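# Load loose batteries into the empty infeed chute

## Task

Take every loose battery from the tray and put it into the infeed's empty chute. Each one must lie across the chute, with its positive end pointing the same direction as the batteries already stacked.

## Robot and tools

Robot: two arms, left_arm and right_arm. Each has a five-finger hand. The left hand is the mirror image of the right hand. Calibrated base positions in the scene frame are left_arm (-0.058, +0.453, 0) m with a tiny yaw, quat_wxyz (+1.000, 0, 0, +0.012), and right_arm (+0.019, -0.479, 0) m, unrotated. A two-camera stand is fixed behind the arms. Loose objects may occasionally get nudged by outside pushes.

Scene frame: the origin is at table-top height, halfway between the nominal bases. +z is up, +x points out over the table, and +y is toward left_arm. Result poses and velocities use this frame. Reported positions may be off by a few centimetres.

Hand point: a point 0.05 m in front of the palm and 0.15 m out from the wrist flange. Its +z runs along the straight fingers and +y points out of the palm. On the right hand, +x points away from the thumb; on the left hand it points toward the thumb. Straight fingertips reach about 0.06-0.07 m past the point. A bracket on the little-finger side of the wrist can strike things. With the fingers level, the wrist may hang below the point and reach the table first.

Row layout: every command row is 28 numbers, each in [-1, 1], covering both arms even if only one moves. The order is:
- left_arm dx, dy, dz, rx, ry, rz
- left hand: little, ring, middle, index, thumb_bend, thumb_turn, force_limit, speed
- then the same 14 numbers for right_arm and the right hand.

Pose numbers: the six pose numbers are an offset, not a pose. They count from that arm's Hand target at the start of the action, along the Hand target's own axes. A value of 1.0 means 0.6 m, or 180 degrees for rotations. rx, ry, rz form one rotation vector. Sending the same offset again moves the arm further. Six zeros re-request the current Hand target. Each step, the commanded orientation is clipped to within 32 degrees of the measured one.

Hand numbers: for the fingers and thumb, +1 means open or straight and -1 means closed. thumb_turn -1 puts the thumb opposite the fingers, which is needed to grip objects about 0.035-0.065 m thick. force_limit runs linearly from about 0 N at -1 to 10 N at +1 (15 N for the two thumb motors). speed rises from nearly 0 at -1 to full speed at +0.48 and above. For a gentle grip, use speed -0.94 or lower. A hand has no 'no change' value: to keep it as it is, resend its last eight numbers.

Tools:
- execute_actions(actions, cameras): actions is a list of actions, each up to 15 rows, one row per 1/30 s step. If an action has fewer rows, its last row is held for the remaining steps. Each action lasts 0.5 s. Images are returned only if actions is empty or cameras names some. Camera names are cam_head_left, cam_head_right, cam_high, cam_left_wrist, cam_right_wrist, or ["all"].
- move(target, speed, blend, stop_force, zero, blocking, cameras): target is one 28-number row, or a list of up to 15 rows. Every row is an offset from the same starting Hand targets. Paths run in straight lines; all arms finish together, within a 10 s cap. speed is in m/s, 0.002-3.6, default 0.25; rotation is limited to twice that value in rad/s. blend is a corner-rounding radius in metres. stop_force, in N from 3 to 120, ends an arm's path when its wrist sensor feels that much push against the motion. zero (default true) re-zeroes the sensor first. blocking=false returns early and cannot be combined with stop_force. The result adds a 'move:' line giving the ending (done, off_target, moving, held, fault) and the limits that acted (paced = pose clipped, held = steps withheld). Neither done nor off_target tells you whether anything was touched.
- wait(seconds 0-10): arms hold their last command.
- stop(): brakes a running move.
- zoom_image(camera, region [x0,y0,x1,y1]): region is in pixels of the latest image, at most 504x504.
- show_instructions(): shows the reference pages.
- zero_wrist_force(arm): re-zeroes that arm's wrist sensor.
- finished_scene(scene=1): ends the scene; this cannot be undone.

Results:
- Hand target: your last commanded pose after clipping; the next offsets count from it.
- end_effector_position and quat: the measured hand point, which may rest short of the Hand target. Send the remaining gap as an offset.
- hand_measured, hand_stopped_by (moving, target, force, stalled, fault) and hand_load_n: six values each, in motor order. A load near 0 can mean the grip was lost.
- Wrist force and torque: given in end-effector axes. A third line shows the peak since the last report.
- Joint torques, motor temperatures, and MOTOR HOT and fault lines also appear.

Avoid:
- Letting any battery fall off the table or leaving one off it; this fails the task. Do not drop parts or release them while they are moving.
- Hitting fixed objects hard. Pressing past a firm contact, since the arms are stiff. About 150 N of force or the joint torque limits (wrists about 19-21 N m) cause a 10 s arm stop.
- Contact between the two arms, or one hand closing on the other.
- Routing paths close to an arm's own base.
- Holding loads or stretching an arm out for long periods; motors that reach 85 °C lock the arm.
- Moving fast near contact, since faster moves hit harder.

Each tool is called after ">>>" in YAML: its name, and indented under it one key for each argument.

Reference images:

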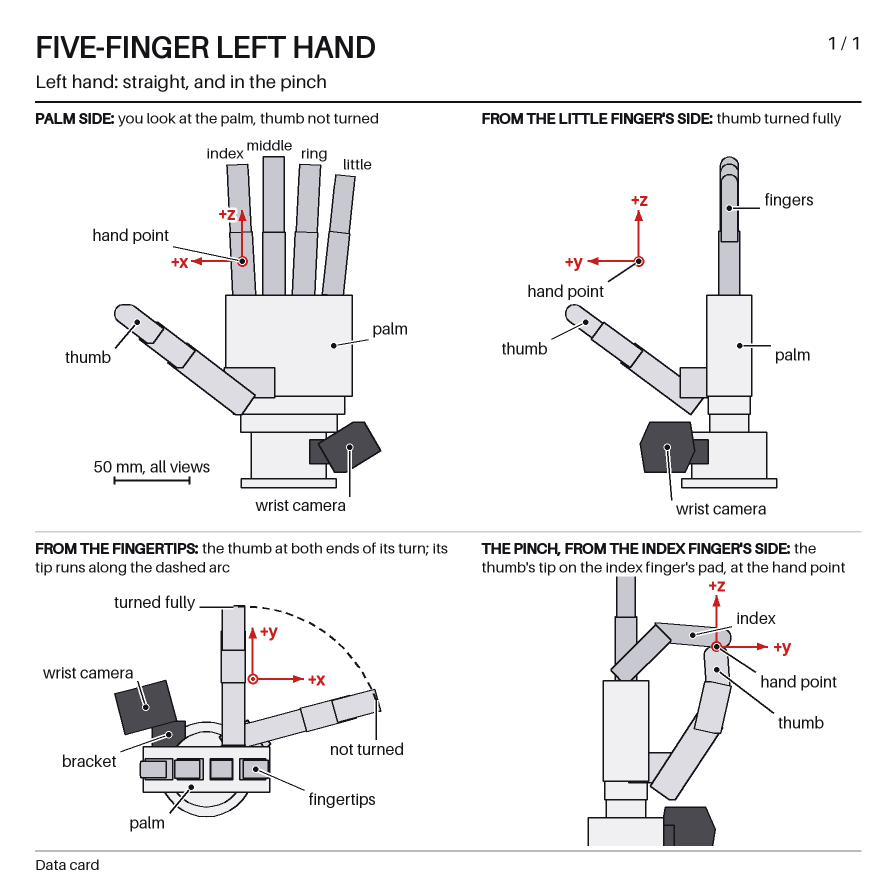

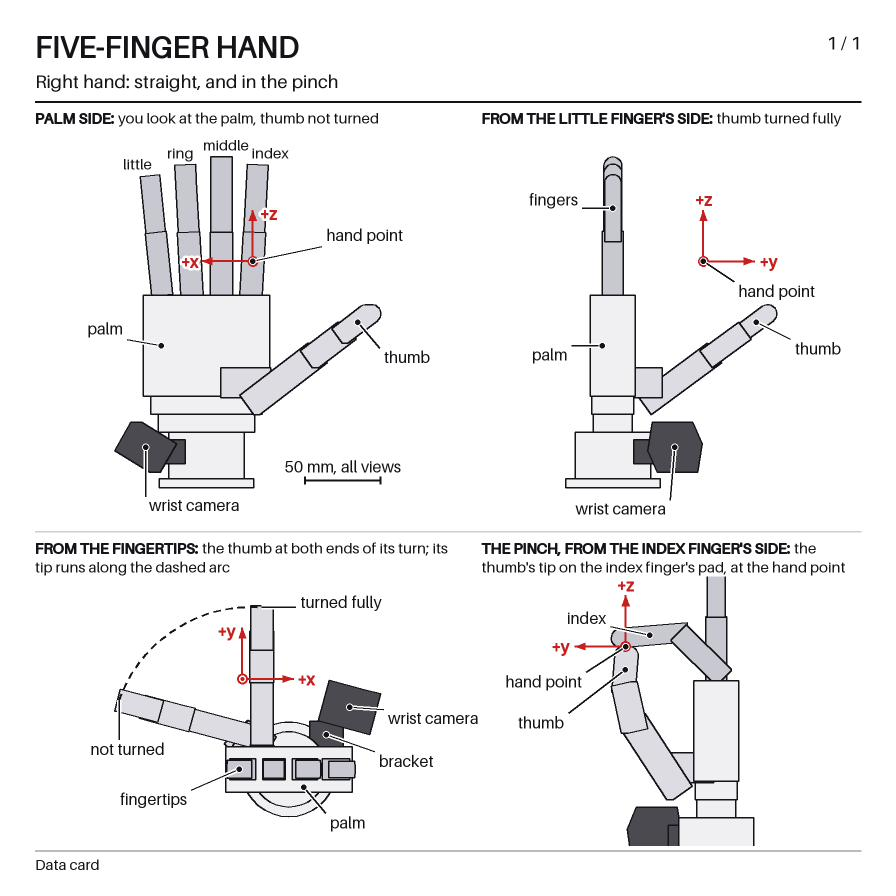

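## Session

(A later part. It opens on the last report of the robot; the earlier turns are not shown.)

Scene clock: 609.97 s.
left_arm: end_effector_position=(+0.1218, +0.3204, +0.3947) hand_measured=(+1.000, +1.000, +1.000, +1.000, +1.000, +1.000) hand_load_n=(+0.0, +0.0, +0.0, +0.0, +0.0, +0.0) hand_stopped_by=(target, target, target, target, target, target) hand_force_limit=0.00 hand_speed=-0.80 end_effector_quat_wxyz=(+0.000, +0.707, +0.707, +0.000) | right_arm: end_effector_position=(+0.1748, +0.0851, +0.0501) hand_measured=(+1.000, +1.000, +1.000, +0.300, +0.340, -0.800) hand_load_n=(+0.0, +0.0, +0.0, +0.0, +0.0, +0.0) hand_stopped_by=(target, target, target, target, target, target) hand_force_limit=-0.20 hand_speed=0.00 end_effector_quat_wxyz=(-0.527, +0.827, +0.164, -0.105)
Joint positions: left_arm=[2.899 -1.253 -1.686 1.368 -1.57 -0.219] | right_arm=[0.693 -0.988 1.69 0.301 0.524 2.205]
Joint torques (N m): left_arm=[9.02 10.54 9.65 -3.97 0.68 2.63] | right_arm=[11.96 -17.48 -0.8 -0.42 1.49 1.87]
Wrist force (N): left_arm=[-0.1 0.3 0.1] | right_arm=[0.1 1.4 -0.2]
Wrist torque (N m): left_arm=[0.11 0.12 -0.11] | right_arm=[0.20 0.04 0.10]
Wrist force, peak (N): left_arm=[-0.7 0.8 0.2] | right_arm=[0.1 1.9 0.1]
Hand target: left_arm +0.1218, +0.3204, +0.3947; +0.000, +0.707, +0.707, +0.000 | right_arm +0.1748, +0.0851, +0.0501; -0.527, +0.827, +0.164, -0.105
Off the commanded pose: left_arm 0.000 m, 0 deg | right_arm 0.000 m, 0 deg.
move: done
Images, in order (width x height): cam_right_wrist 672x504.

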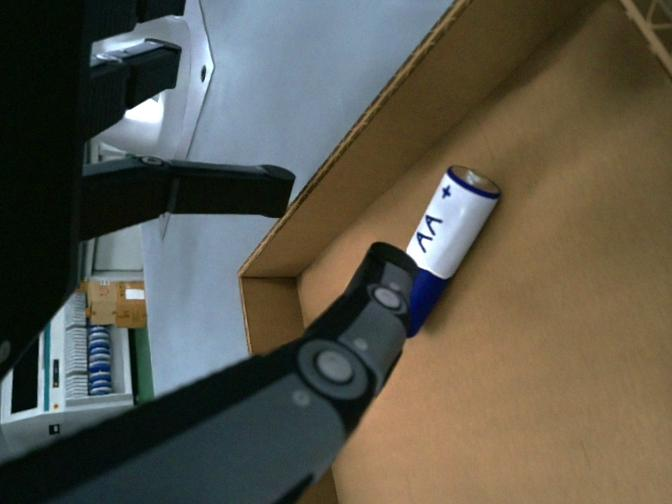

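>>> move:
  target: [0, 0, 0, 0, 0, 0, 1, 1, 1, 1, 1, 1, 0, -0.8, 0.0133, 0.0085, -0.0181, 0, 0, 0, 1, 1, 1, 0.3, 0.34, -0.8, -0.2, 0]
  speed: 0.05
  stop_force: 6
  cameras: ["cam_right_wrist"]

>>> zoom_image:
  camera: "cam_right_wrist"
  region: [240, 120, 560, 400]

Scene clock: 638.23 s.
left_arm: end_effector_position=(+0.1218, +0.3204, +0.3947) hand_measured=(+1.000, +1.000, +1.000, +1.000, +1.000, +1.000) hand_load_n=(+0.0, +0.0, +0.0, +0.0, +0.0, +0.0) hand_stopped_by=(target, target, target, target, target, target) hand_force_limit=0.00 hand_speed=-0.80 end_effector_quat_wxyz=(+0.000, +0.707, +0.707, +0.000) | right_arm: end_effector_position=(+0.1868, +0.0771, +0.0501) hand_measured=(+1.000, +1.000, +1.000, +0.300, +0.340, -0.800) hand_load_n=(+0.0, +0.0, +0.0, +0.0, +0.0, +0.0) hand_stopped_by=(target, target, target, target, target, target) hand_force_limit=-0.20 hand_speed=0.00 end_effector_quat_wxyz=(-0.527, +0.827, +0.164, -0.105)
Joint positions: left_arm=[2.899 -1.253 -1.686 1.368 -1.57 -0.219] | right_arm=[0.662 -0.977 1.684 0.343 0.508 2.152]
Joint torques (N m): left_arm=[8.32 9.58 9.31 -3.91 0.89 2.54] | right_arm=[-12.96 -17.64 -21.43 3.67 -4.03 -2.45]
Wrist force (N): left_arm=[-0.1 0.7 0.0] | right_arm=[-0.2 1.6 0.3]
Wrist torque (N m): left_arm=[0.18 0.11 -0.12] | right_arm=[0.20 0.08 0.19]
Wrist force, peak (N): left_arm=[-0.4 1.0 -0.2] | right_arm=[0.4 1.6 -0.5]
Hand target: left_arm +0.1218, +0.3204, +0.3947; +0.000, +0.707, +0.707, +0.000 | right_arm +0.1868, +0.0771, +0.0501; -0.527, +0.827, +0.164, -0.105
Off the commanded pose: left_arm 0.000 m, 0 deg | right_arm 0.000 m, 0 deg.
move: done
Images, in order (width x height): cam_right_wrist 672x504.

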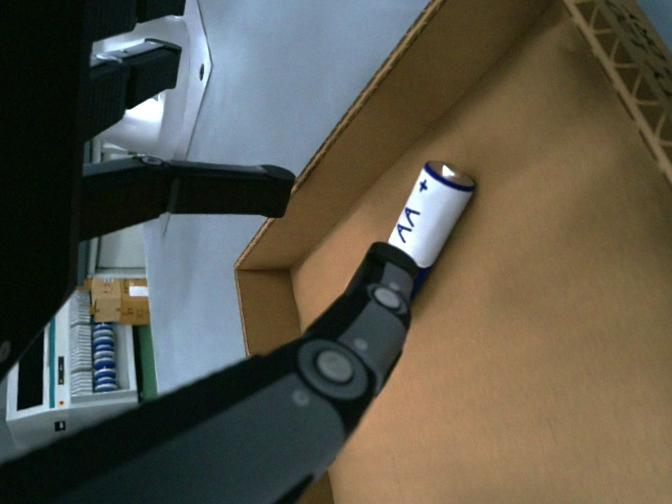

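Scaled by 1.575 from the camera's 672x504 image, which has a finer 960x720 frame.

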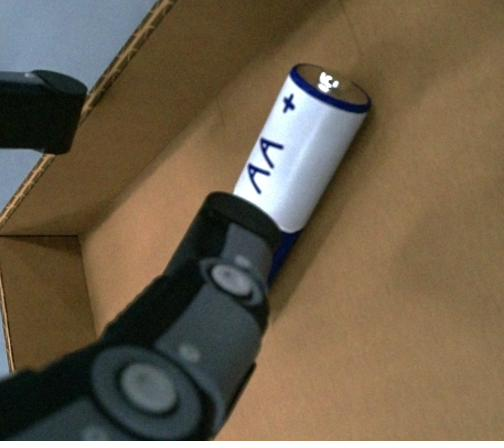

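>>> move:
  target: [0, 0, 0, 0, 0, 0, 1, 1, 1, 1, 1, 1, 0, -0.8, 0.0083, 0.006, -0.0128, 0, 0, 0, 1, 1, 1, 0.3, 0.34, -0.8, -0.2, 0]
  speed: 0.05
  stop_force: 6
  cameras: ["cam_right_wrist"]

>>> zoom_image:
  camera: "cam_right_wrist"
  region: [240, 120, 560, 400]

Scene clock: 723.83 s.
left_arm: end_effector_position=(+0.1218, +0.3204, +0.3947) hand_measured=(+1.000, +1.000, +1.000, +1.000, +1.000, +1.000) hand_load_n=(+0.0, +0.0, +0.0, +0.0, +0.0, +0.0) hand_stopped_by=(target, target, target, target, target, target) hand_force_limit=0.00 hand_speed=-0.80 end_effector_quat_wxyz=(+0.000, +0.707, +0.707, +0.000) | right_arm: end_effector_position=(+0.1946, +0.0711, +0.0501) hand_measured=(+1.000, +1.000, +1.000, +0.300, +0.340, -0.800) hand_load_n=(+0.0, +0.0, +0.0, +0.0, +0.0, +0.0) hand_stopped_by=(target, target, target, target, target, target) hand_force_limit=-0.20 hand_speed=0.00 end_effector_quat_wxyz=(-0.527, +0.827, +0.164, -0.105)
Joint positions: left_arm=[2.899 -1.253 -1.686 1.368 -1.57 -0.219] | right_arm=[0.641 -0.97 1.681 0.372 0.498 2.114]
Joint torques (N m): left_arm=[8.26 9.8 10.63 -4.06 0.9 2.55] | right_arm=[-13.98 -17.48 -20.58 3.82 -4.08 -2.21]
Wrist force (N): left_arm=[-0.1 0.5 0.0] | right_arm=[0.1 0.8 0.0]
Wrist torque (N m): left_arm=[0.15 0.12 -0.11] | right_arm=[0.11 0.07 0.18]
Wrist force, peak (N): left_arm=[-0.2 1.0 0.2] | right_arm=[0.0 1.4 -0.3]
Hand target: left_arm +0.1218, +0.3204, +0.3947; +0.000, +0.707, +0.707, +0.000 | right_arm +0.1946, +0.0711, +0.0501; -0.527, +0.827, +0.164, -0.105
Off the commanded pose: left_arm 0.000 m, 0 deg | right_arm 0.000 m, 0 deg.
move: done
Images, in order (width x height): cam_right_wrist 672x504.

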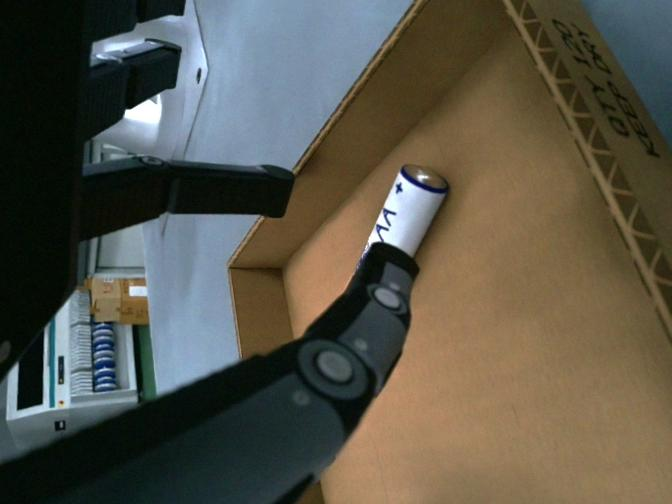

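Scaled by 1.575 from the camera's 672x504 image, which has a finer 960x720 frame.

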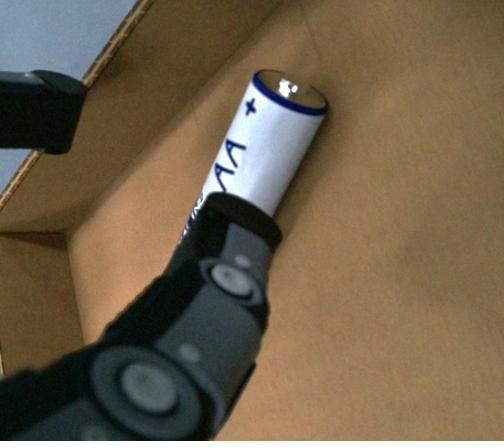

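>>> move:
  target: [0, 0, 0, 0, 0, 0, 1, 1, 1, 1, 1, 1, 0, -0.8, 0, 0.0151, 0.00705, 0, 0, 0, 1, 1, 1, 0.3, 0.34, -0.8, -0.2, 0]
  speed: 0.03
  stop_force: 4
  cameras: ["cam_right_wrist"]

>>> zoom_image:
  camera: "cam_right_wrist"
  region: [240, 120, 560, 400]

Scene clock: 730.73 s.
left_arm: end_effector_position=(+0.1218, +0.3204, +0.3947) hand_measured=(+1.000, +1.000, +1.000, +1.000, +1.000, +1.000) hand_load_n=(+0.0, +0.0, +0.0, +0.0, +0.0, +0.0) hand_stopped_by=(target, target, target, target, target, target) hand_force_limit=0.00 hand_speed=-0.80 end_effector_quat_wxyz=(+0.000, +0.707, +0.707, +0.000) | right_arm: end_effector_position=(+0.1946, +0.0711, +0.0401) hand_measured=(+1.000, +1.000, +1.000, +0.300, +0.340, -0.800) hand_load_n=(+0.0, +0.0, +0.0, -0.5, +0.0, +0.0) hand_stopped_by=(target, target, target, target, target, target) hand_force_limit=-0.20 hand_speed=0.00 end_effector_quat_wxyz=(-0.527, +0.827, +0.164, -0.105)
Joint positions: left_arm=[2.899 -1.253 -1.686 1.368 -1.57 -0.219] | right_arm=[0.641 -0.954 1.687 0.351 0.498 2.114]
Joint torques (N m): left_arm=[9.62 9.64 10.44 -4.09 0.75 2.55] | right_arm=[-4.24 -17.91 -0.89 -0.45 -2.77 0.87]
Wrist force (N): left_arm=[-0.6 0.5 0.1] | right_arm=[-0.1 1.1 -0.4]
Wrist torque (N m): left_arm=[0.14 0.19 -0.14] | right_arm=[0.16 0.10 0.19]
Wrist force, peak (N): left_arm=[-0.4 0.9 -0.3] | right_arm=[0.0 1.5 -0.4]
Hand target: left_arm +0.1218, +0.3204, +0.3947; +0.000, +0.707, +0.707, +0.000 | right_arm +0.1946, +0.0711, +0.0401; -0.527, +0.827, +0.164, -0.105
Off the commanded pose: left_arm 0.000 m, 0 deg | right_arm 0.000 m, 0 deg.
move: done
Images, in order (width x height): cam_right_wrist 672x504.

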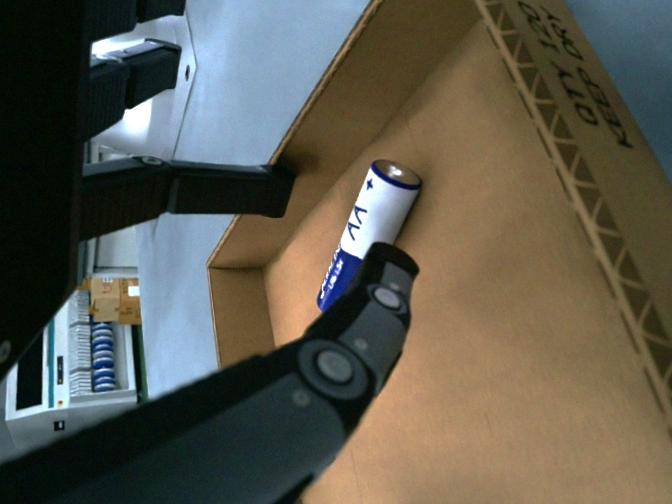

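Scaled by 1.575 from the camera's 672x504 image, which has a finer 960x720 frame.

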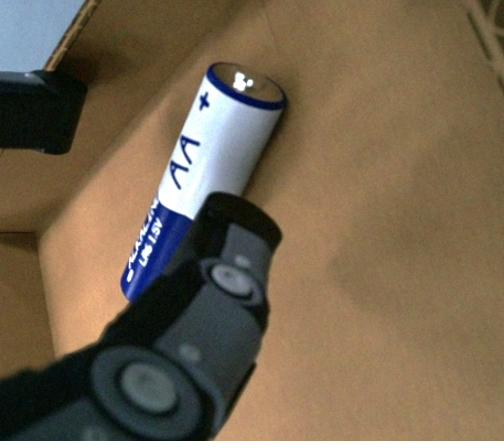

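>>> move:
  target: [0, 0, 0, 0, 0, 0, 1, 1, 1, 1, 1, 1, 0, -0.8, 0, 0.006, 0.0028, 0, 0, 0, 1, 1, 1, 0.3, 0.34, -0.8, -0.2, 0]
  speed: 0.02
  stop_force: 4
  cameras: ["cam_right_wrist"]

>>> zoom_image:
  camera: "cam_right_wrist"
  region: [240, 120, 560, 400]

Scene clock: 736.87 s.
left_arm: end_effector_position=(+0.1218, +0.3204, +0.3947) hand_measured=(+1.000, +1.000, +1.000, +1.000, +1.000, +1.000) hand_load_n=(+0.0, +0.0, +0.0, +0.0, +0.0, +0.0) hand_stopped_by=(target, target, target, target, target, target) hand_force_limit=0.00 hand_speed=-0.80 end_effector_quat_wxyz=(+0.000, +0.707, +0.707, +0.000) | right_arm: end_effector_position=(+0.1946, +0.0711, +0.0361) hand_measured=(+1.000, +1.000, +1.000, +0.300, +0.340, -0.800) hand_load_n=(+0.0, +0.0, +0.0, +0.0, +0.0, +0.0) hand_stopped_by=(target, target, target, target, target, target) hand_force_limit=-0.20 hand_speed=0.00 end_effector_quat_wxyz=(-0.527, +0.827, +0.164, -0.105)
Joint positions: left_arm=[2.899 -1.253 -1.686 1.368 -1.57 -0.219] | right_arm=[0.641 -0.948 1.688 0.343 0.498 2.114]
Joint torques (N m): left_arm=[8.68 9.16 9.54 -3.89 0.79 2.65] | right_arm=[1.97 9.52 8.03 -1.54 1.41 0.88]
Wrist force (N): left_arm=[-0.3 0.5 0.0] | right_arm=[0.0 1.3 -0.1]
Wrist torque (N m): left_arm=[0.14 0.14 -0.12] | right_arm=[0.15 0.09 0.20]
Wrist force, peak (N): left_arm=[-0.6 1.0 -0.1] | right_arm=[-0.1 1.6 -0.5]
Hand target: left_arm +0.1218, +0.3204, +0.3947; +0.000, +0.707, +0.707, +0.000 | right_arm +0.1946, +0.0711, +0.0361; -0.527, +0.827, +0.164, -0.105
Off the commanded pose: left_arm 0.000 m, 0 deg | right_arm 0.000 m, 0 deg.
move: done
Images, in order (width x height): cam_right_wrist 672x504.

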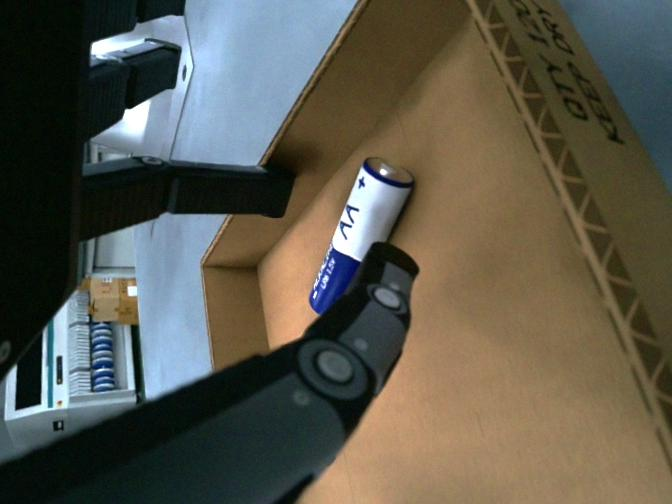

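Scaled by 1.575 from the camera's 672x504 image, which has a finer 960x720 frame.

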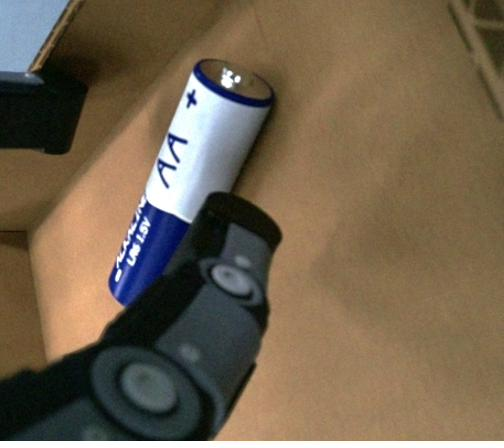

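>>> move:
  target: [0, 0, 0, 0, 0, 0, 1, 1, 1, 1, 1, 1, 0, -0.8, 0, 0.006, 0.0028, 0, 0, 0, 1, 1, 1, 0.3, 0.34, -0.8, -0.2, 0]
  speed: 0.01
  stop_force: 3
  cameras: ["cam_right_wrist"]

>>> zoom_image:
  camera: "cam_right_wrist"
  region: [240, 120, 560, 400]

Scene clock: 742.20 s.
left_arm: end_effector_position=(+0.1218, +0.3204, +0.3947) hand_measured=(+1.000, +1.000, +1.000, +1.000, +1.000, +1.000) hand_load_n=(+0.0, +0.0, +0.0, +0.0, +0.0, +0.0) hand_stopped_by=(target, target, target, target, target, target) hand_force_limit=0.00 hand_speed=-0.80 end_effector_quat_wxyz=(+0.000, +0.707, +0.707, +0.000) | right_arm: end_effector_position=(+0.1946, +0.0711, +0.0321) hand_measured=(+1.000, +1.000, +1.000, +0.300, +0.340, -0.800) hand_load_n=(-0.5, +0.0, +0.0, +0.0, +0.0, +0.0) hand_stopped_by=(target, target, target, target, target, target) hand_force_limit=-0.20 hand_speed=0.00 end_effector_quat_wxyz=(-0.527, +0.827, +0.164, -0.105)
Joint positions: left_arm=[2.899 -1.253 -1.686 1.368 -1.57 -0.219] | right_arm=[0.641 -0.941 1.69 0.334 0.498 2.114]
Joint torques (N m): left_arm=[9.17 9.39 9.92 -3.86 0.67 2.64] | right_arm=[-13.9 9.37 8.75 -1.36 1.34 1.02]
Wrist force (N): left_arm=[-0.2 0.8 -0.1] | right_arm=[0.2 1.1 -0.1]
Wrist torque (N m): left_arm=[0.20 0.14 -0.13] | right_arm=[0.13 0.07 0.21]
Wrist force, peak (N): left_arm=[-0.3 1.0 0.0] | right_arm=[0.3 1.5 -0.5]
Hand target: left_arm +0.1218, +0.3204, +0.3947; +0.000, +0.707, +0.707, +0.000 | right_arm +0.1946, +0.0711, +0.0321; -0.527, +0.827, +0.164, -0.105
Off the commanded pose: left_arm 0.000 m, 0 deg | right_arm 0.000 m, 0 deg.
move: done
Images, in order (width x height): cam_right_wrist 672x504.

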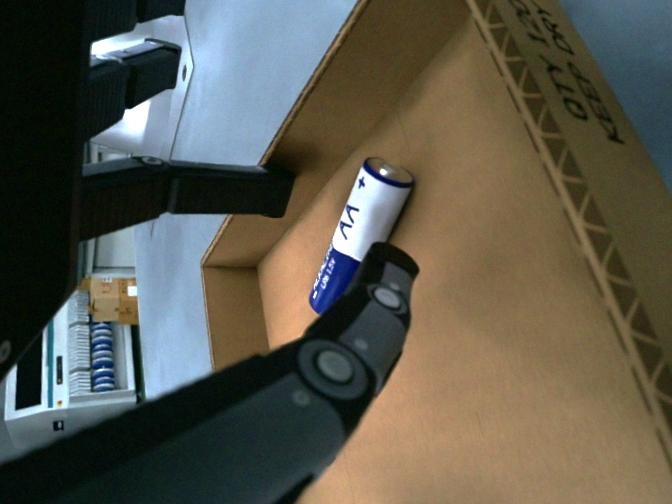

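Scaled by 1.575 from the camera's 672x504 image, which has a finer 960x720 frame.

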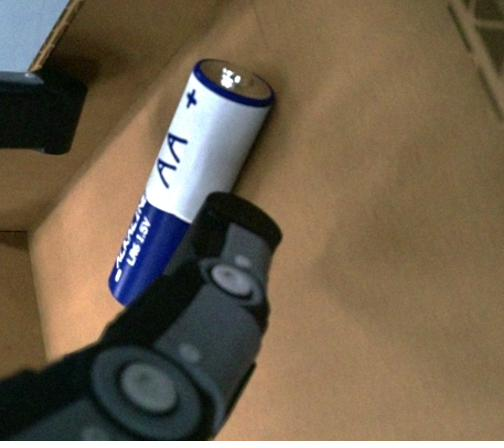

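>>> execute_actions:
  actions: []

>>> zoom_image:
  camera: "cam_head_left"
  region: [260, 230, 460, 440]

>>> zoom_image:
  camera: "cam_high"
  region: [240, 100, 460, 300]

Scene clock: 759.57 s.
left_arm: end_effector_position=(+0.1218, +0.3204, +0.3947) hand_measured=(+1.000, +1.000, +1.000, +1.000, +1.000, +1.000) hand_load_n=(+0.0, +0.0, +0.0, +0.0, +0.0, +0.0) hand_stopped_by=(target, target, target, target, target, target) hand_force_limit=0.00 hand_speed=-0.80 end_effector_quat_wxyz=(+0.000, +0.707, +0.707, +0.000) | right_arm: end_effector_position=(+0.1946, +0.0711, +0.0321) hand_measured=(+1.000, +1.000, +1.000, +0.300, +0.340, -0.800) hand_load_n=(+0.0, +0.0, -0.5, +0.0, +0.0, +0.0) hand_stopped_by=(target, target, target, target, target, target) hand_force_limit=-0.20 hand_speed=0.00 end_effector_quat_wxyz=(-0.527, +0.827, +0.164, -0.105)
Joint positions: left_arm=[2.899 -1.253 -1.686 1.368 -1.57 -0.219] | right_arm=[0.641 -0.941 1.69 0.334 0.498 2.114]
Joint velocities: within noise
Joint torques (N m): left_arm=[9.27 10.57 11.34 -4.09 0.93 2.18] | right_arm=[-5.63 9.99 9.34 -1.47 1.39 0.86]
Motor temperatures (°C): left_arm=[32 30 30 41 35 43] | right_arm=[35 29 31 39 43 48]
Wrist force (N): left_arm=[-0.2 0.6 0.0] | right_arm=[-0.1 1.3 -0.2]
Wrist torque (N m): left_arm=[0.15 0.13 -0.12] | right_arm=[0.16 0.11 0.19]
Wrist force, peak (N): left_arm=[-0.5 0.9 0.0] | right_arm=[0.0 1.6 -0.2]
Hand target: left_arm +0.1218, +0.3204, +0.3947; +0.000, +0.707, +0.707, +0.000 | right_arm +0.1946, +0.0711, +0.0321; -0.527, +0.827, +0.164, -0.105
Off the commanded pose: left_arm 0.000 m, 0 deg | right_arm 0.000 m, 0 deg.

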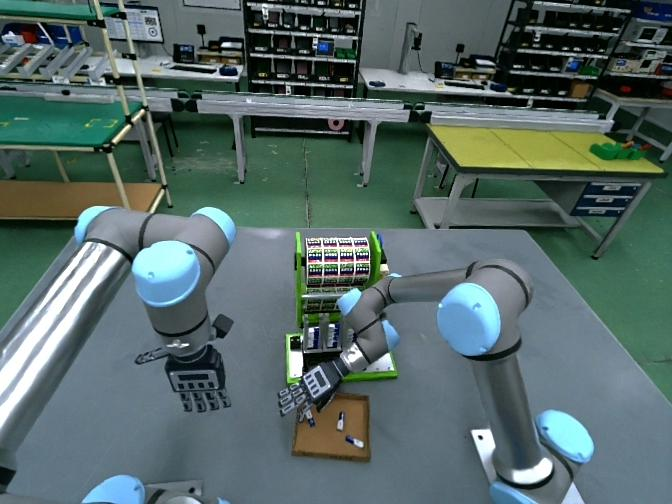

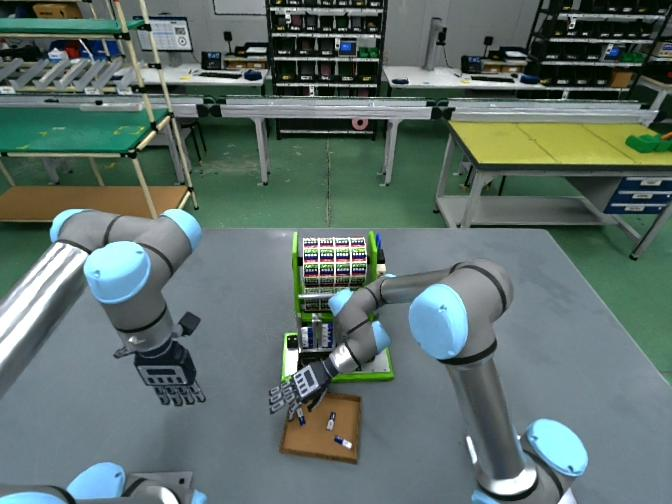

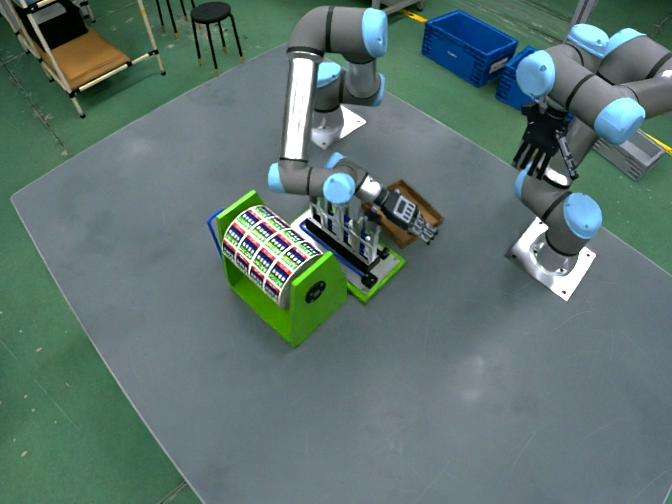

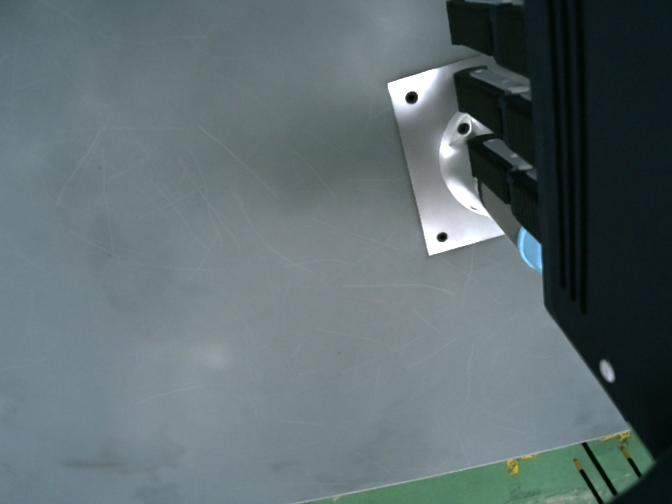

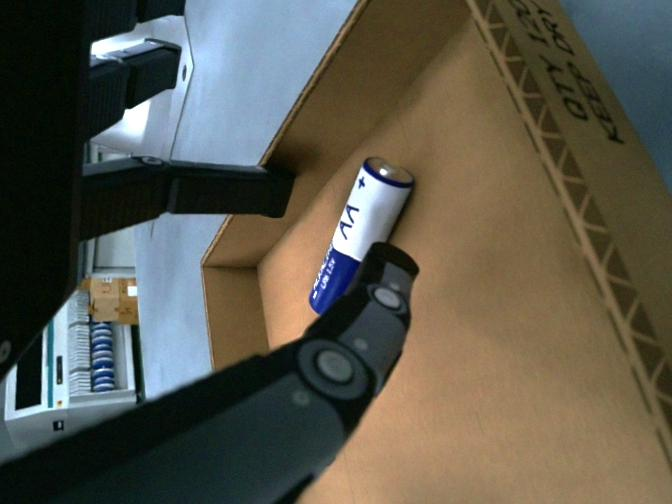

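Scaled by 2.400 from the camera's 672x504 image, which has a finer 960x720 frame.

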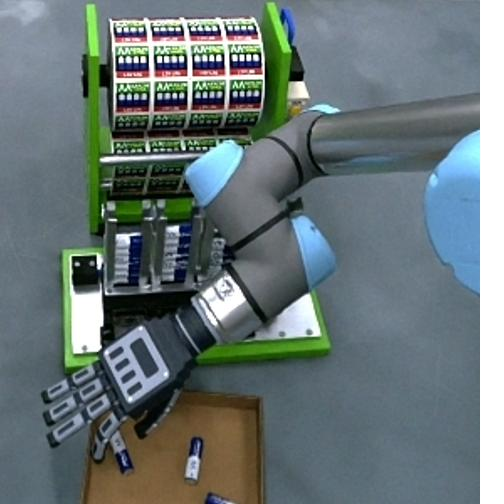

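Scaled by 2.291 from the camera's 672x504 image, which has a finer 960x720 frame.

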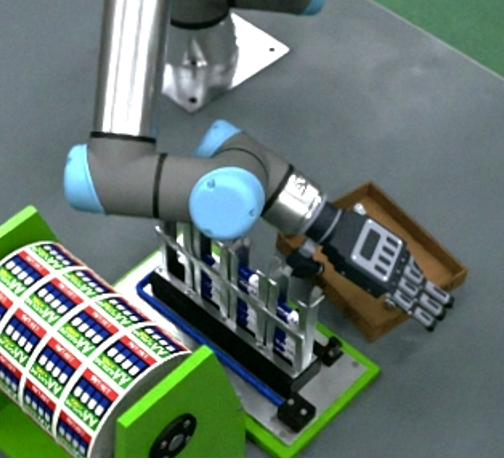

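>>> move:
  target: [0, 0, 0, 0, 0, 0, 1, 1, 1, 1, 1, 1, 0, -0.8, 0, -0.0755, -0.0352, 0, 0, 0, 1, 1, 1, 0.3, 0.34, -0.8, -0.2, 0]
  speed: 0.08
  cameras: ["cam_right_wrist", "cam_high"]

>>> zoom_image:
  camera: "cam_high"
  region: [240, 100, 460, 300]

Scene clock: 765.57 s.
left_arm: end_effector_position=(+0.1218, +0.3204, +0.3947) hand_measured=(+1.000, +1.000, +1.000, +1.000, +1.000, +1.000) hand_load_n=(+0.0, +0.0, +0.0, +0.0, +0.0, +0.0) hand_stopped_by=(target, target, target, target, target, target) hand_force_limit=0.00 hand_speed=-0.80 end_effector_quat_wxyz=(+0.000, +0.707, +0.707, +0.000) | right_arm: end_effector_position=(+0.1946, +0.0711, +0.0820) hand_measured=(+1.000, +1.000, +1.000, +0.300, +0.340, -0.800) hand_load_n=(+0.0, +0.0, +0.0, +0.0, +0.0, +0.5) hand_stopped_by=(target, target, target, target, target, target) hand_force_limit=-0.20 hand_speed=0.00 end_effector_quat_wxyz=(-0.527, +0.827, +0.164, -0.105)
Joint positions: left_arm=[2.899 -1.253 -1.686 1.368 -1.57 -0.219] | right_arm=[0.641 -1.017 1.66 0.441 0.498 2.114]
Joint torques (N m): left_arm=[8.27 9.33 10.32 -3.93 0.6 2.47] | right_arm=[-11.7 -54.12 -21.53 3.58 -0.75 -1.65]
Wrist force (N): left_arm=[-0.2 0.5 0.1] | right_arm=[0.2 1.4 -0.3]
Wrist torque (N m): left_arm=[0.13 0.14 -0.12] | right_arm=[0.21 0.06 0.21]
Wrist force, peak (N): left_arm=[-0.1 1.0 -0.1] | right_arm=[-0.7 3.5 0.9]
Hand target: left_arm +0.1218, +0.3204, +0.3947; +0.000, +0.707, +0.707, +0.000 | right_arm +0.1946, +0.0711, +0.0821; -0.527, +0.827, +0.164, -0.105
Off the commanded pose: left_arm 0.000 m, 0 deg | right_arm 0.000 m, 0 deg.
move: done
Images, in order (width x height): cam_high 672x504, cam_right_wrist 672x504.

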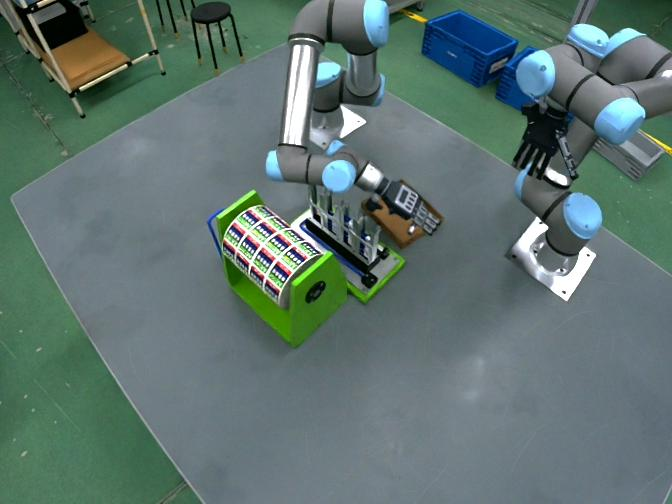

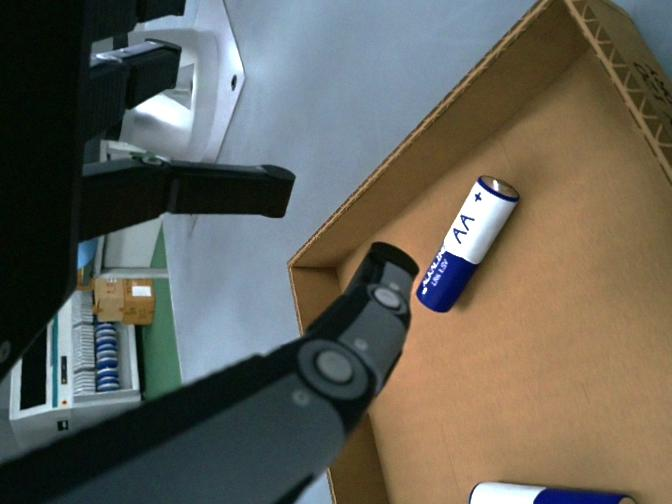

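Scaled by 2.291 from the camera's 672x504 image, which has a finer 960x720 frame.

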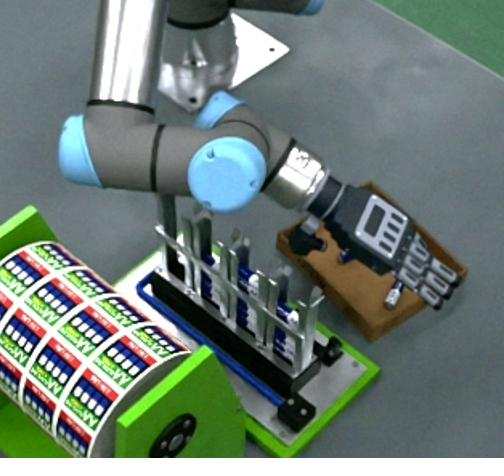

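>>> move:
  target:
    - [0, 0, 0, 0, 0, 0, 1, 1, 1, 1, 1, 1, 0, -0.8, -0.0498, -0.167, -0.115, 0, 0, 0, 1, 1, 1, 0.3, 0.34, -0.8, -0.2, 0]
    - [0, 0, 0, 0, 0, 0, 1, 1, 1, 1, 1, 1, 0, -0.8, -0.1845, -0.025, -0.1748, 0, 0.688, 0.3208, 1, 1, 1, 0.3, 0.34, -0.8, -0.2, 0]
  speed: 0.3
  blend: [0.03, 0]
  cameras: ["cam_right_wrist", "cam_high", "cam_head_left"]

Scene clock: 822.87 s.
left_arm: end_effector_position=(+0.1218, +0.3204, +0.3947) hand_measured=(+1.000, +1.000, +1.000, +1.000, +1.000, +1.000) hand_load_n=(+0.0, +0.0, +0.0, +0.0, +0.0, +0.0) hand_stopped_by=(target, target, target, target, target, target) hand_force_limit=0.00 hand_speed=-0.80 end_effector_quat_wxyz=(+0.000, +0.707, +0.707, +0.000) | right_arm: end_effector_position=(+0.1262, -0.0531, +0.1400) hand_measured=(+1.000, +1.000, +1.000, +0.300, +0.340, -0.800) hand_load_n=(+0.0, +0.0, +0.0, +0.0, +0.0, +0.0) hand_stopped_by=(target, target, target, target, target, target) hand_force_limit=-0.20 hand_speed=0.00 end_effector_quat_wxyz=(+0.292, -0.458, +0.708, -0.451)
Joint positions: left_arm=[2.899 -1.253 -1.686 1.368 -1.57 -0.219] | right_arm=[1.479 -0.924 1.642 1.458 2.601 5.391]
Joint torques (N m): left_arm=[7.69 9.71 12.56 -3.9 0.69 2.52] | right_arm=[12.06 -17.71 -19.58 4.27 -1.68 1.71]
Wrist force (N): left_arm=[-0.2 0.7 0.1] | right_arm=[0.0 1.7 0.4]
Wrist torque (N m): left_arm=[0.17 0.13 -0.12] | right_arm=[0.21 0.06 0.13]
Wrist force, peak (N): left_arm=[-0.7 0.7 -0.1] | right_arm=[0.5 2.5 0.6]
Hand target: left_arm +0.1218, +0.3204, +0.3947; +0.000, +0.707, +0.707, +0.000 | right_arm +0.1262, -0.0531, +0.1400; +0.292, -0.458, +0.708, -0.451
Off the commanded pose: left_arm 0.000 m, 0 deg | right_arm 0.000 m, 0 deg.
move: held (right_arm; a check stopped the path); limits=held
pose unreachable (right arm): on one or more control steps of this call, first in action 0 (counted from 0), this arm could not follow its commanded pose, so it was not sent that pose on those steps. It may still have moved: this result reports where it is.
cause: moving toward the commanded pose would bring two parts of the arm too close to each other (joints 4 (wrist 1) to 6 (wrist 3) lie between them).
Images, in order (width x height): cam_head_left 672x504, cam_high 672x504, cam_right_wrist 672x504.

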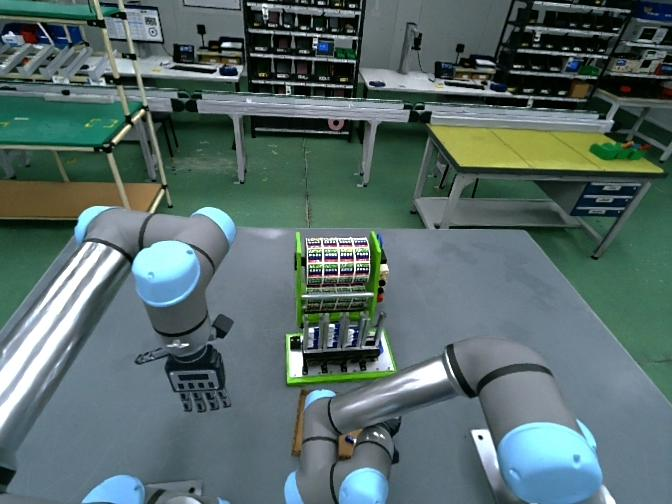

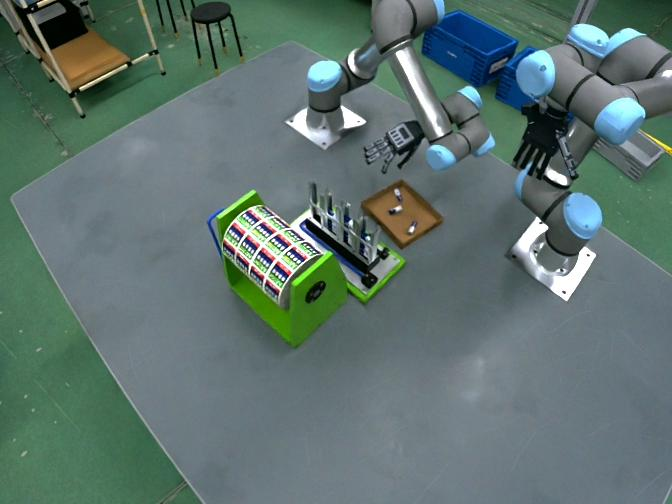

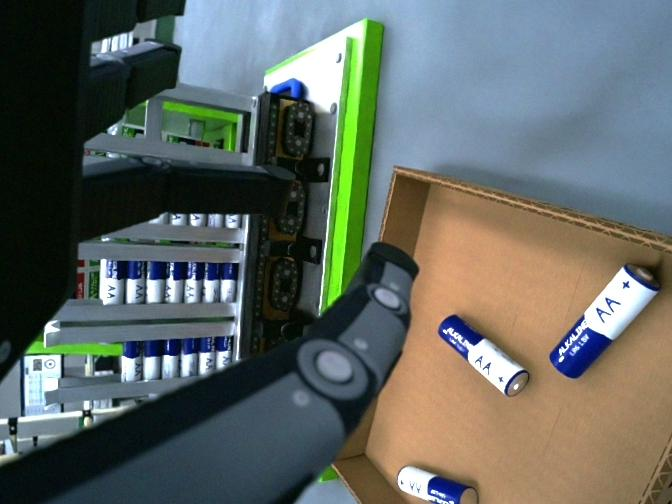

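>>> zoom_image:
  camera: "cam_right_wrist"
  region: [520, 220, 672, 400]

>>> zoom_image:
  camera: "cam_right_wrist"
  region: [40, 60, 340, 420]

Scaled by 2.800 from the camera's 672x504 image, which has a finer 960x720 frame.

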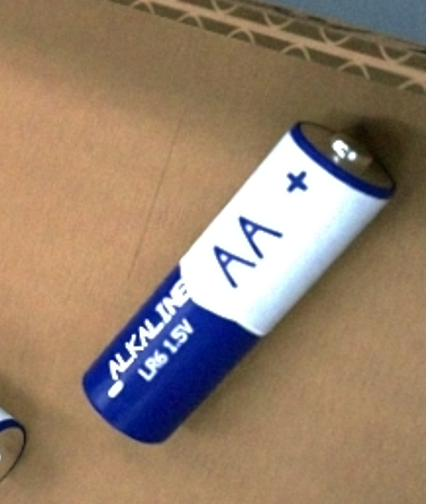

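Scaled by 1.400 from the camera's 672x504 image, which has a finer 960x720 frame.

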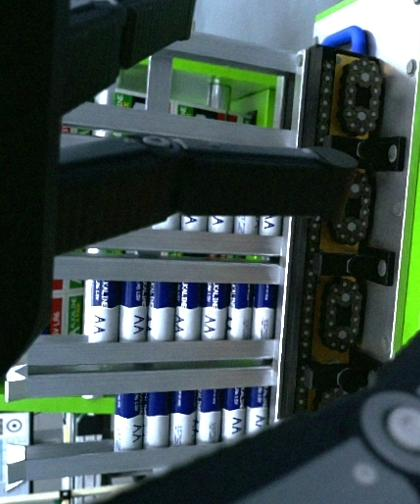

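>>> move:
  target: [0, 0, 0, 0, 0, 0, 1, 1, 1, 1, 1, 1, 0, -0.8, 0.4845, -0.4682, 0.3727, -0.3157, -0.2138, -0.3358, 1, 1, 1, 1, 1, 1, -0.2, 0]
  speed: 0.3
  cameras: ["cam_head_left"]

Scene clock: 896.37 s.
left_arm: end_effector_position=(+0.1218, +0.3204, +0.3947) hand_measured=(+1.000, +1.000, +1.000, +1.000, +1.000, +1.000) hand_load_n=(+0.0, +0.0, +0.0, +0.0, +0.0, +0.0) hand_stopped_by=(target, target, target, target, target, target) hand_force_limit=0.00 hand_speed=-0.80 end_effector_quat_wxyz=(+0.000, +0.707, +0.707, +0.000) | right_arm: end_effector_position=(+0.3004, -0.4500, +0.2996) hand_measured=(+1.000, +1.000, +1.000, +1.000, +1.000, +1.000) hand_load_n=(+0.0, +0.0, +0.0, +0.0, +0.0, +0.0) hand_stopped_by=(target, target, target, target, target, target) hand_force_limit=-0.20 hand_speed=0.00 end_effector_quat_wxyz=(+0.000, +0.921, -0.390, -0.001)
Joint positions: left_arm=[2.899 -1.253 -1.686 1.368 -1.57 -0.219] | right_arm=[-0.252 -1.495 1.588 1.478 1.571 2.12]
Joint torques (N m): left_arm=[7.52 10.6 10.67 -3.71 0.74 2.38] | right_arm=[-12.12 -4.02 -25.02 4.43 2.46 -2.07]
Wrist force (N): left_arm=[-0.4 0.3 0.0] | right_arm=[0.8 1.3 0.9]
Wrist torque (N m): left_arm=[0.11 0.15 -0.12] | right_arm=[0.12 -0.14 0.23]
Wrist force, peak (N): left_arm=[-0.4 0.9 -0.2] | right_arm=[1.4 3.8 -2.6]
Hand target: left_arm +0.1218, +0.3204, +0.3947; +0.000, +0.707, +0.707, +0.000 | right_arm +0.3004, -0.4501, +0.2996; +0.000, +0.921, -0.390, -0.001
Off the commanded pose: left_arm 0.000 m, 0 deg | right_arm 0.000 m, 0 deg.
move: done
Images, in order (width x height): cam_head_left 672x504.

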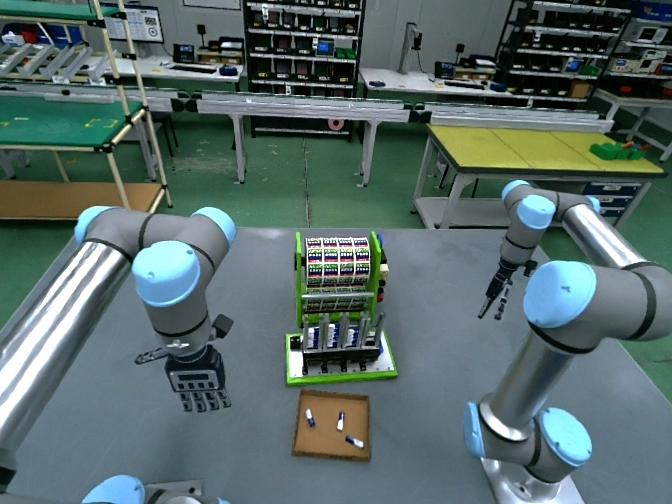

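>>> move:
  target: [-0.5673, -0.028, 0.4245, 0.1118, -0.4656, -0.731, 1, 1, 1, 0.3, 0.34, -0.8, -0.2, 0, 0, 0, 0, 0, 0, 0, 1, 1, 1, 1, 1, 1, -0.2, 0]
  speed: 0.3
  cameras: ["cam_left_wrist", "cam_head_left", "cam_high"]

Scene clock: 917.27 s.
left_arm: end_effector_position=(+0.1048, -0.0200, +0.1401) hand_measured=(+1.000, +1.000, +1.000, +0.300, +0.340, -0.800) hand_load_n=(+0.0, +0.0, +0.0, +0.0, +0.5, +0.0) hand_stopped_by=(target, target, target, target, target, target) hand_force_limit=-0.20 hand_speed=0.00 end_effector_quat_wxyz=(+0.280, -0.441, +0.719, -0.458) | right_arm: end_effector_position=(+0.3004, -0.4501, +0.2996) hand_measured=(+1.000, +1.000, +1.000, +1.000, +1.000, +1.000) hand_load_n=(+0.0, +0.0, +0.0, +0.0, +0.0, +0.0) hand_stopped_by=(target, target, target, target, target, target) hand_force_limit=-0.20 hand_speed=0.00 end_effector_quat_wxyz=(+0.000, +0.921, -0.390, -0.001)
Joint positions: left_arm=[1.925 -1.672 -2.005 3.121 -2.212 -3.498] | right_arm=[-0.252 -1.495 1.588 1.479 1.571 2.12]
Joint torques (N m): left_arm=[-13.71 9.58 29.15 -1.64 -2.16 -2.92] | right_arm=[-11.15 -5.47 -26.37 4.52 1.96 -2.18]
Wrist force (N): left_arm=[-0.2 -0.5 0.2] | right_arm=[0.3 1.3 0.7]
Wrist torque (N m): left_arm=[-0.05 0.01 -0.06] | right_arm=[0.13 -0.06 0.21]
Wrist force, peak (N): left_arm=[0.2 -1.5 0.9] | right_arm=[0.7 1.7 0.8]
Hand target: left_arm +0.1048, -0.0201, +0.1401; +0.280, -0.441, +0.719, -0.458 | right_arm +0.3004, -0.4501, +0.2996; +0.000, +0.921, -0.390, -0.001
Off the commanded pose: left_arm 0.000 m, 0 deg | right_arm 0.000 m, 0 deg.
move: done
Images, in order (width x height): cam_head_left 672x504, cam_high 672x504, cam_left_wrist 672x504.

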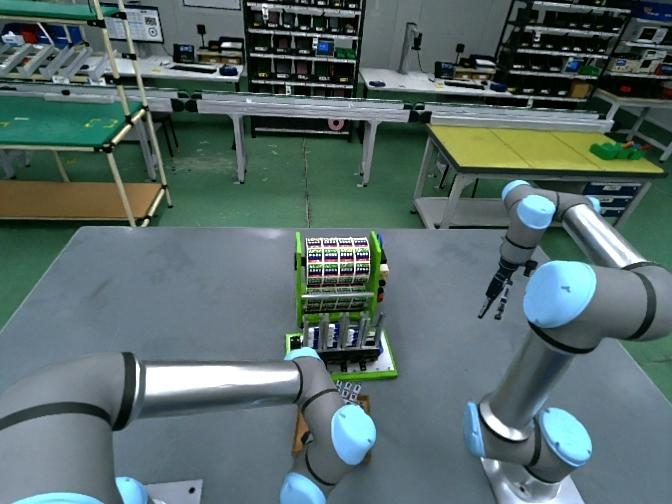

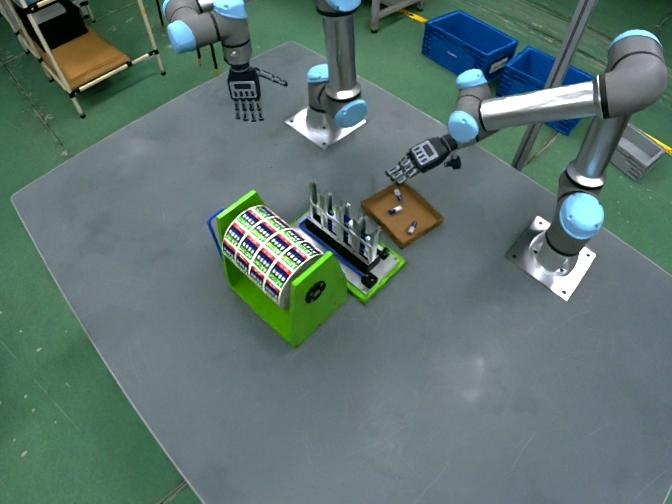

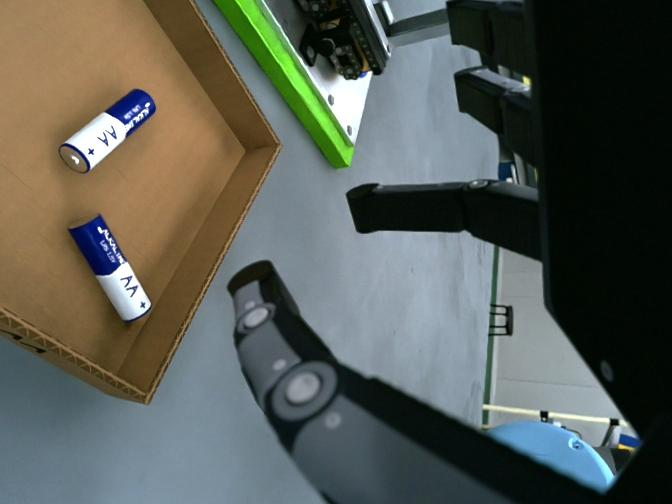

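>>> zoom_image:
  camera: "cam_left_wrist"
  region: [40, 190, 200, 350]

Scaled by 3.150 from the camera's 672x504 image, which has a finer 960x720 frame.

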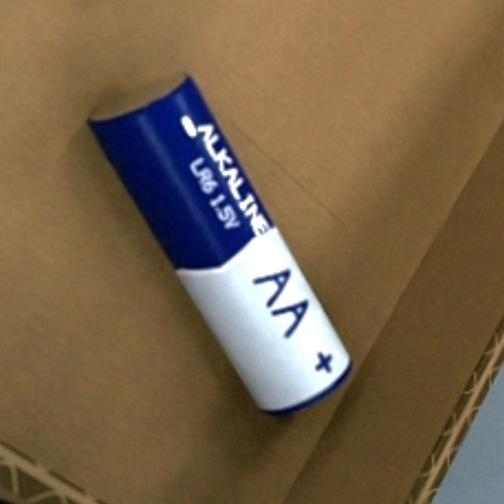

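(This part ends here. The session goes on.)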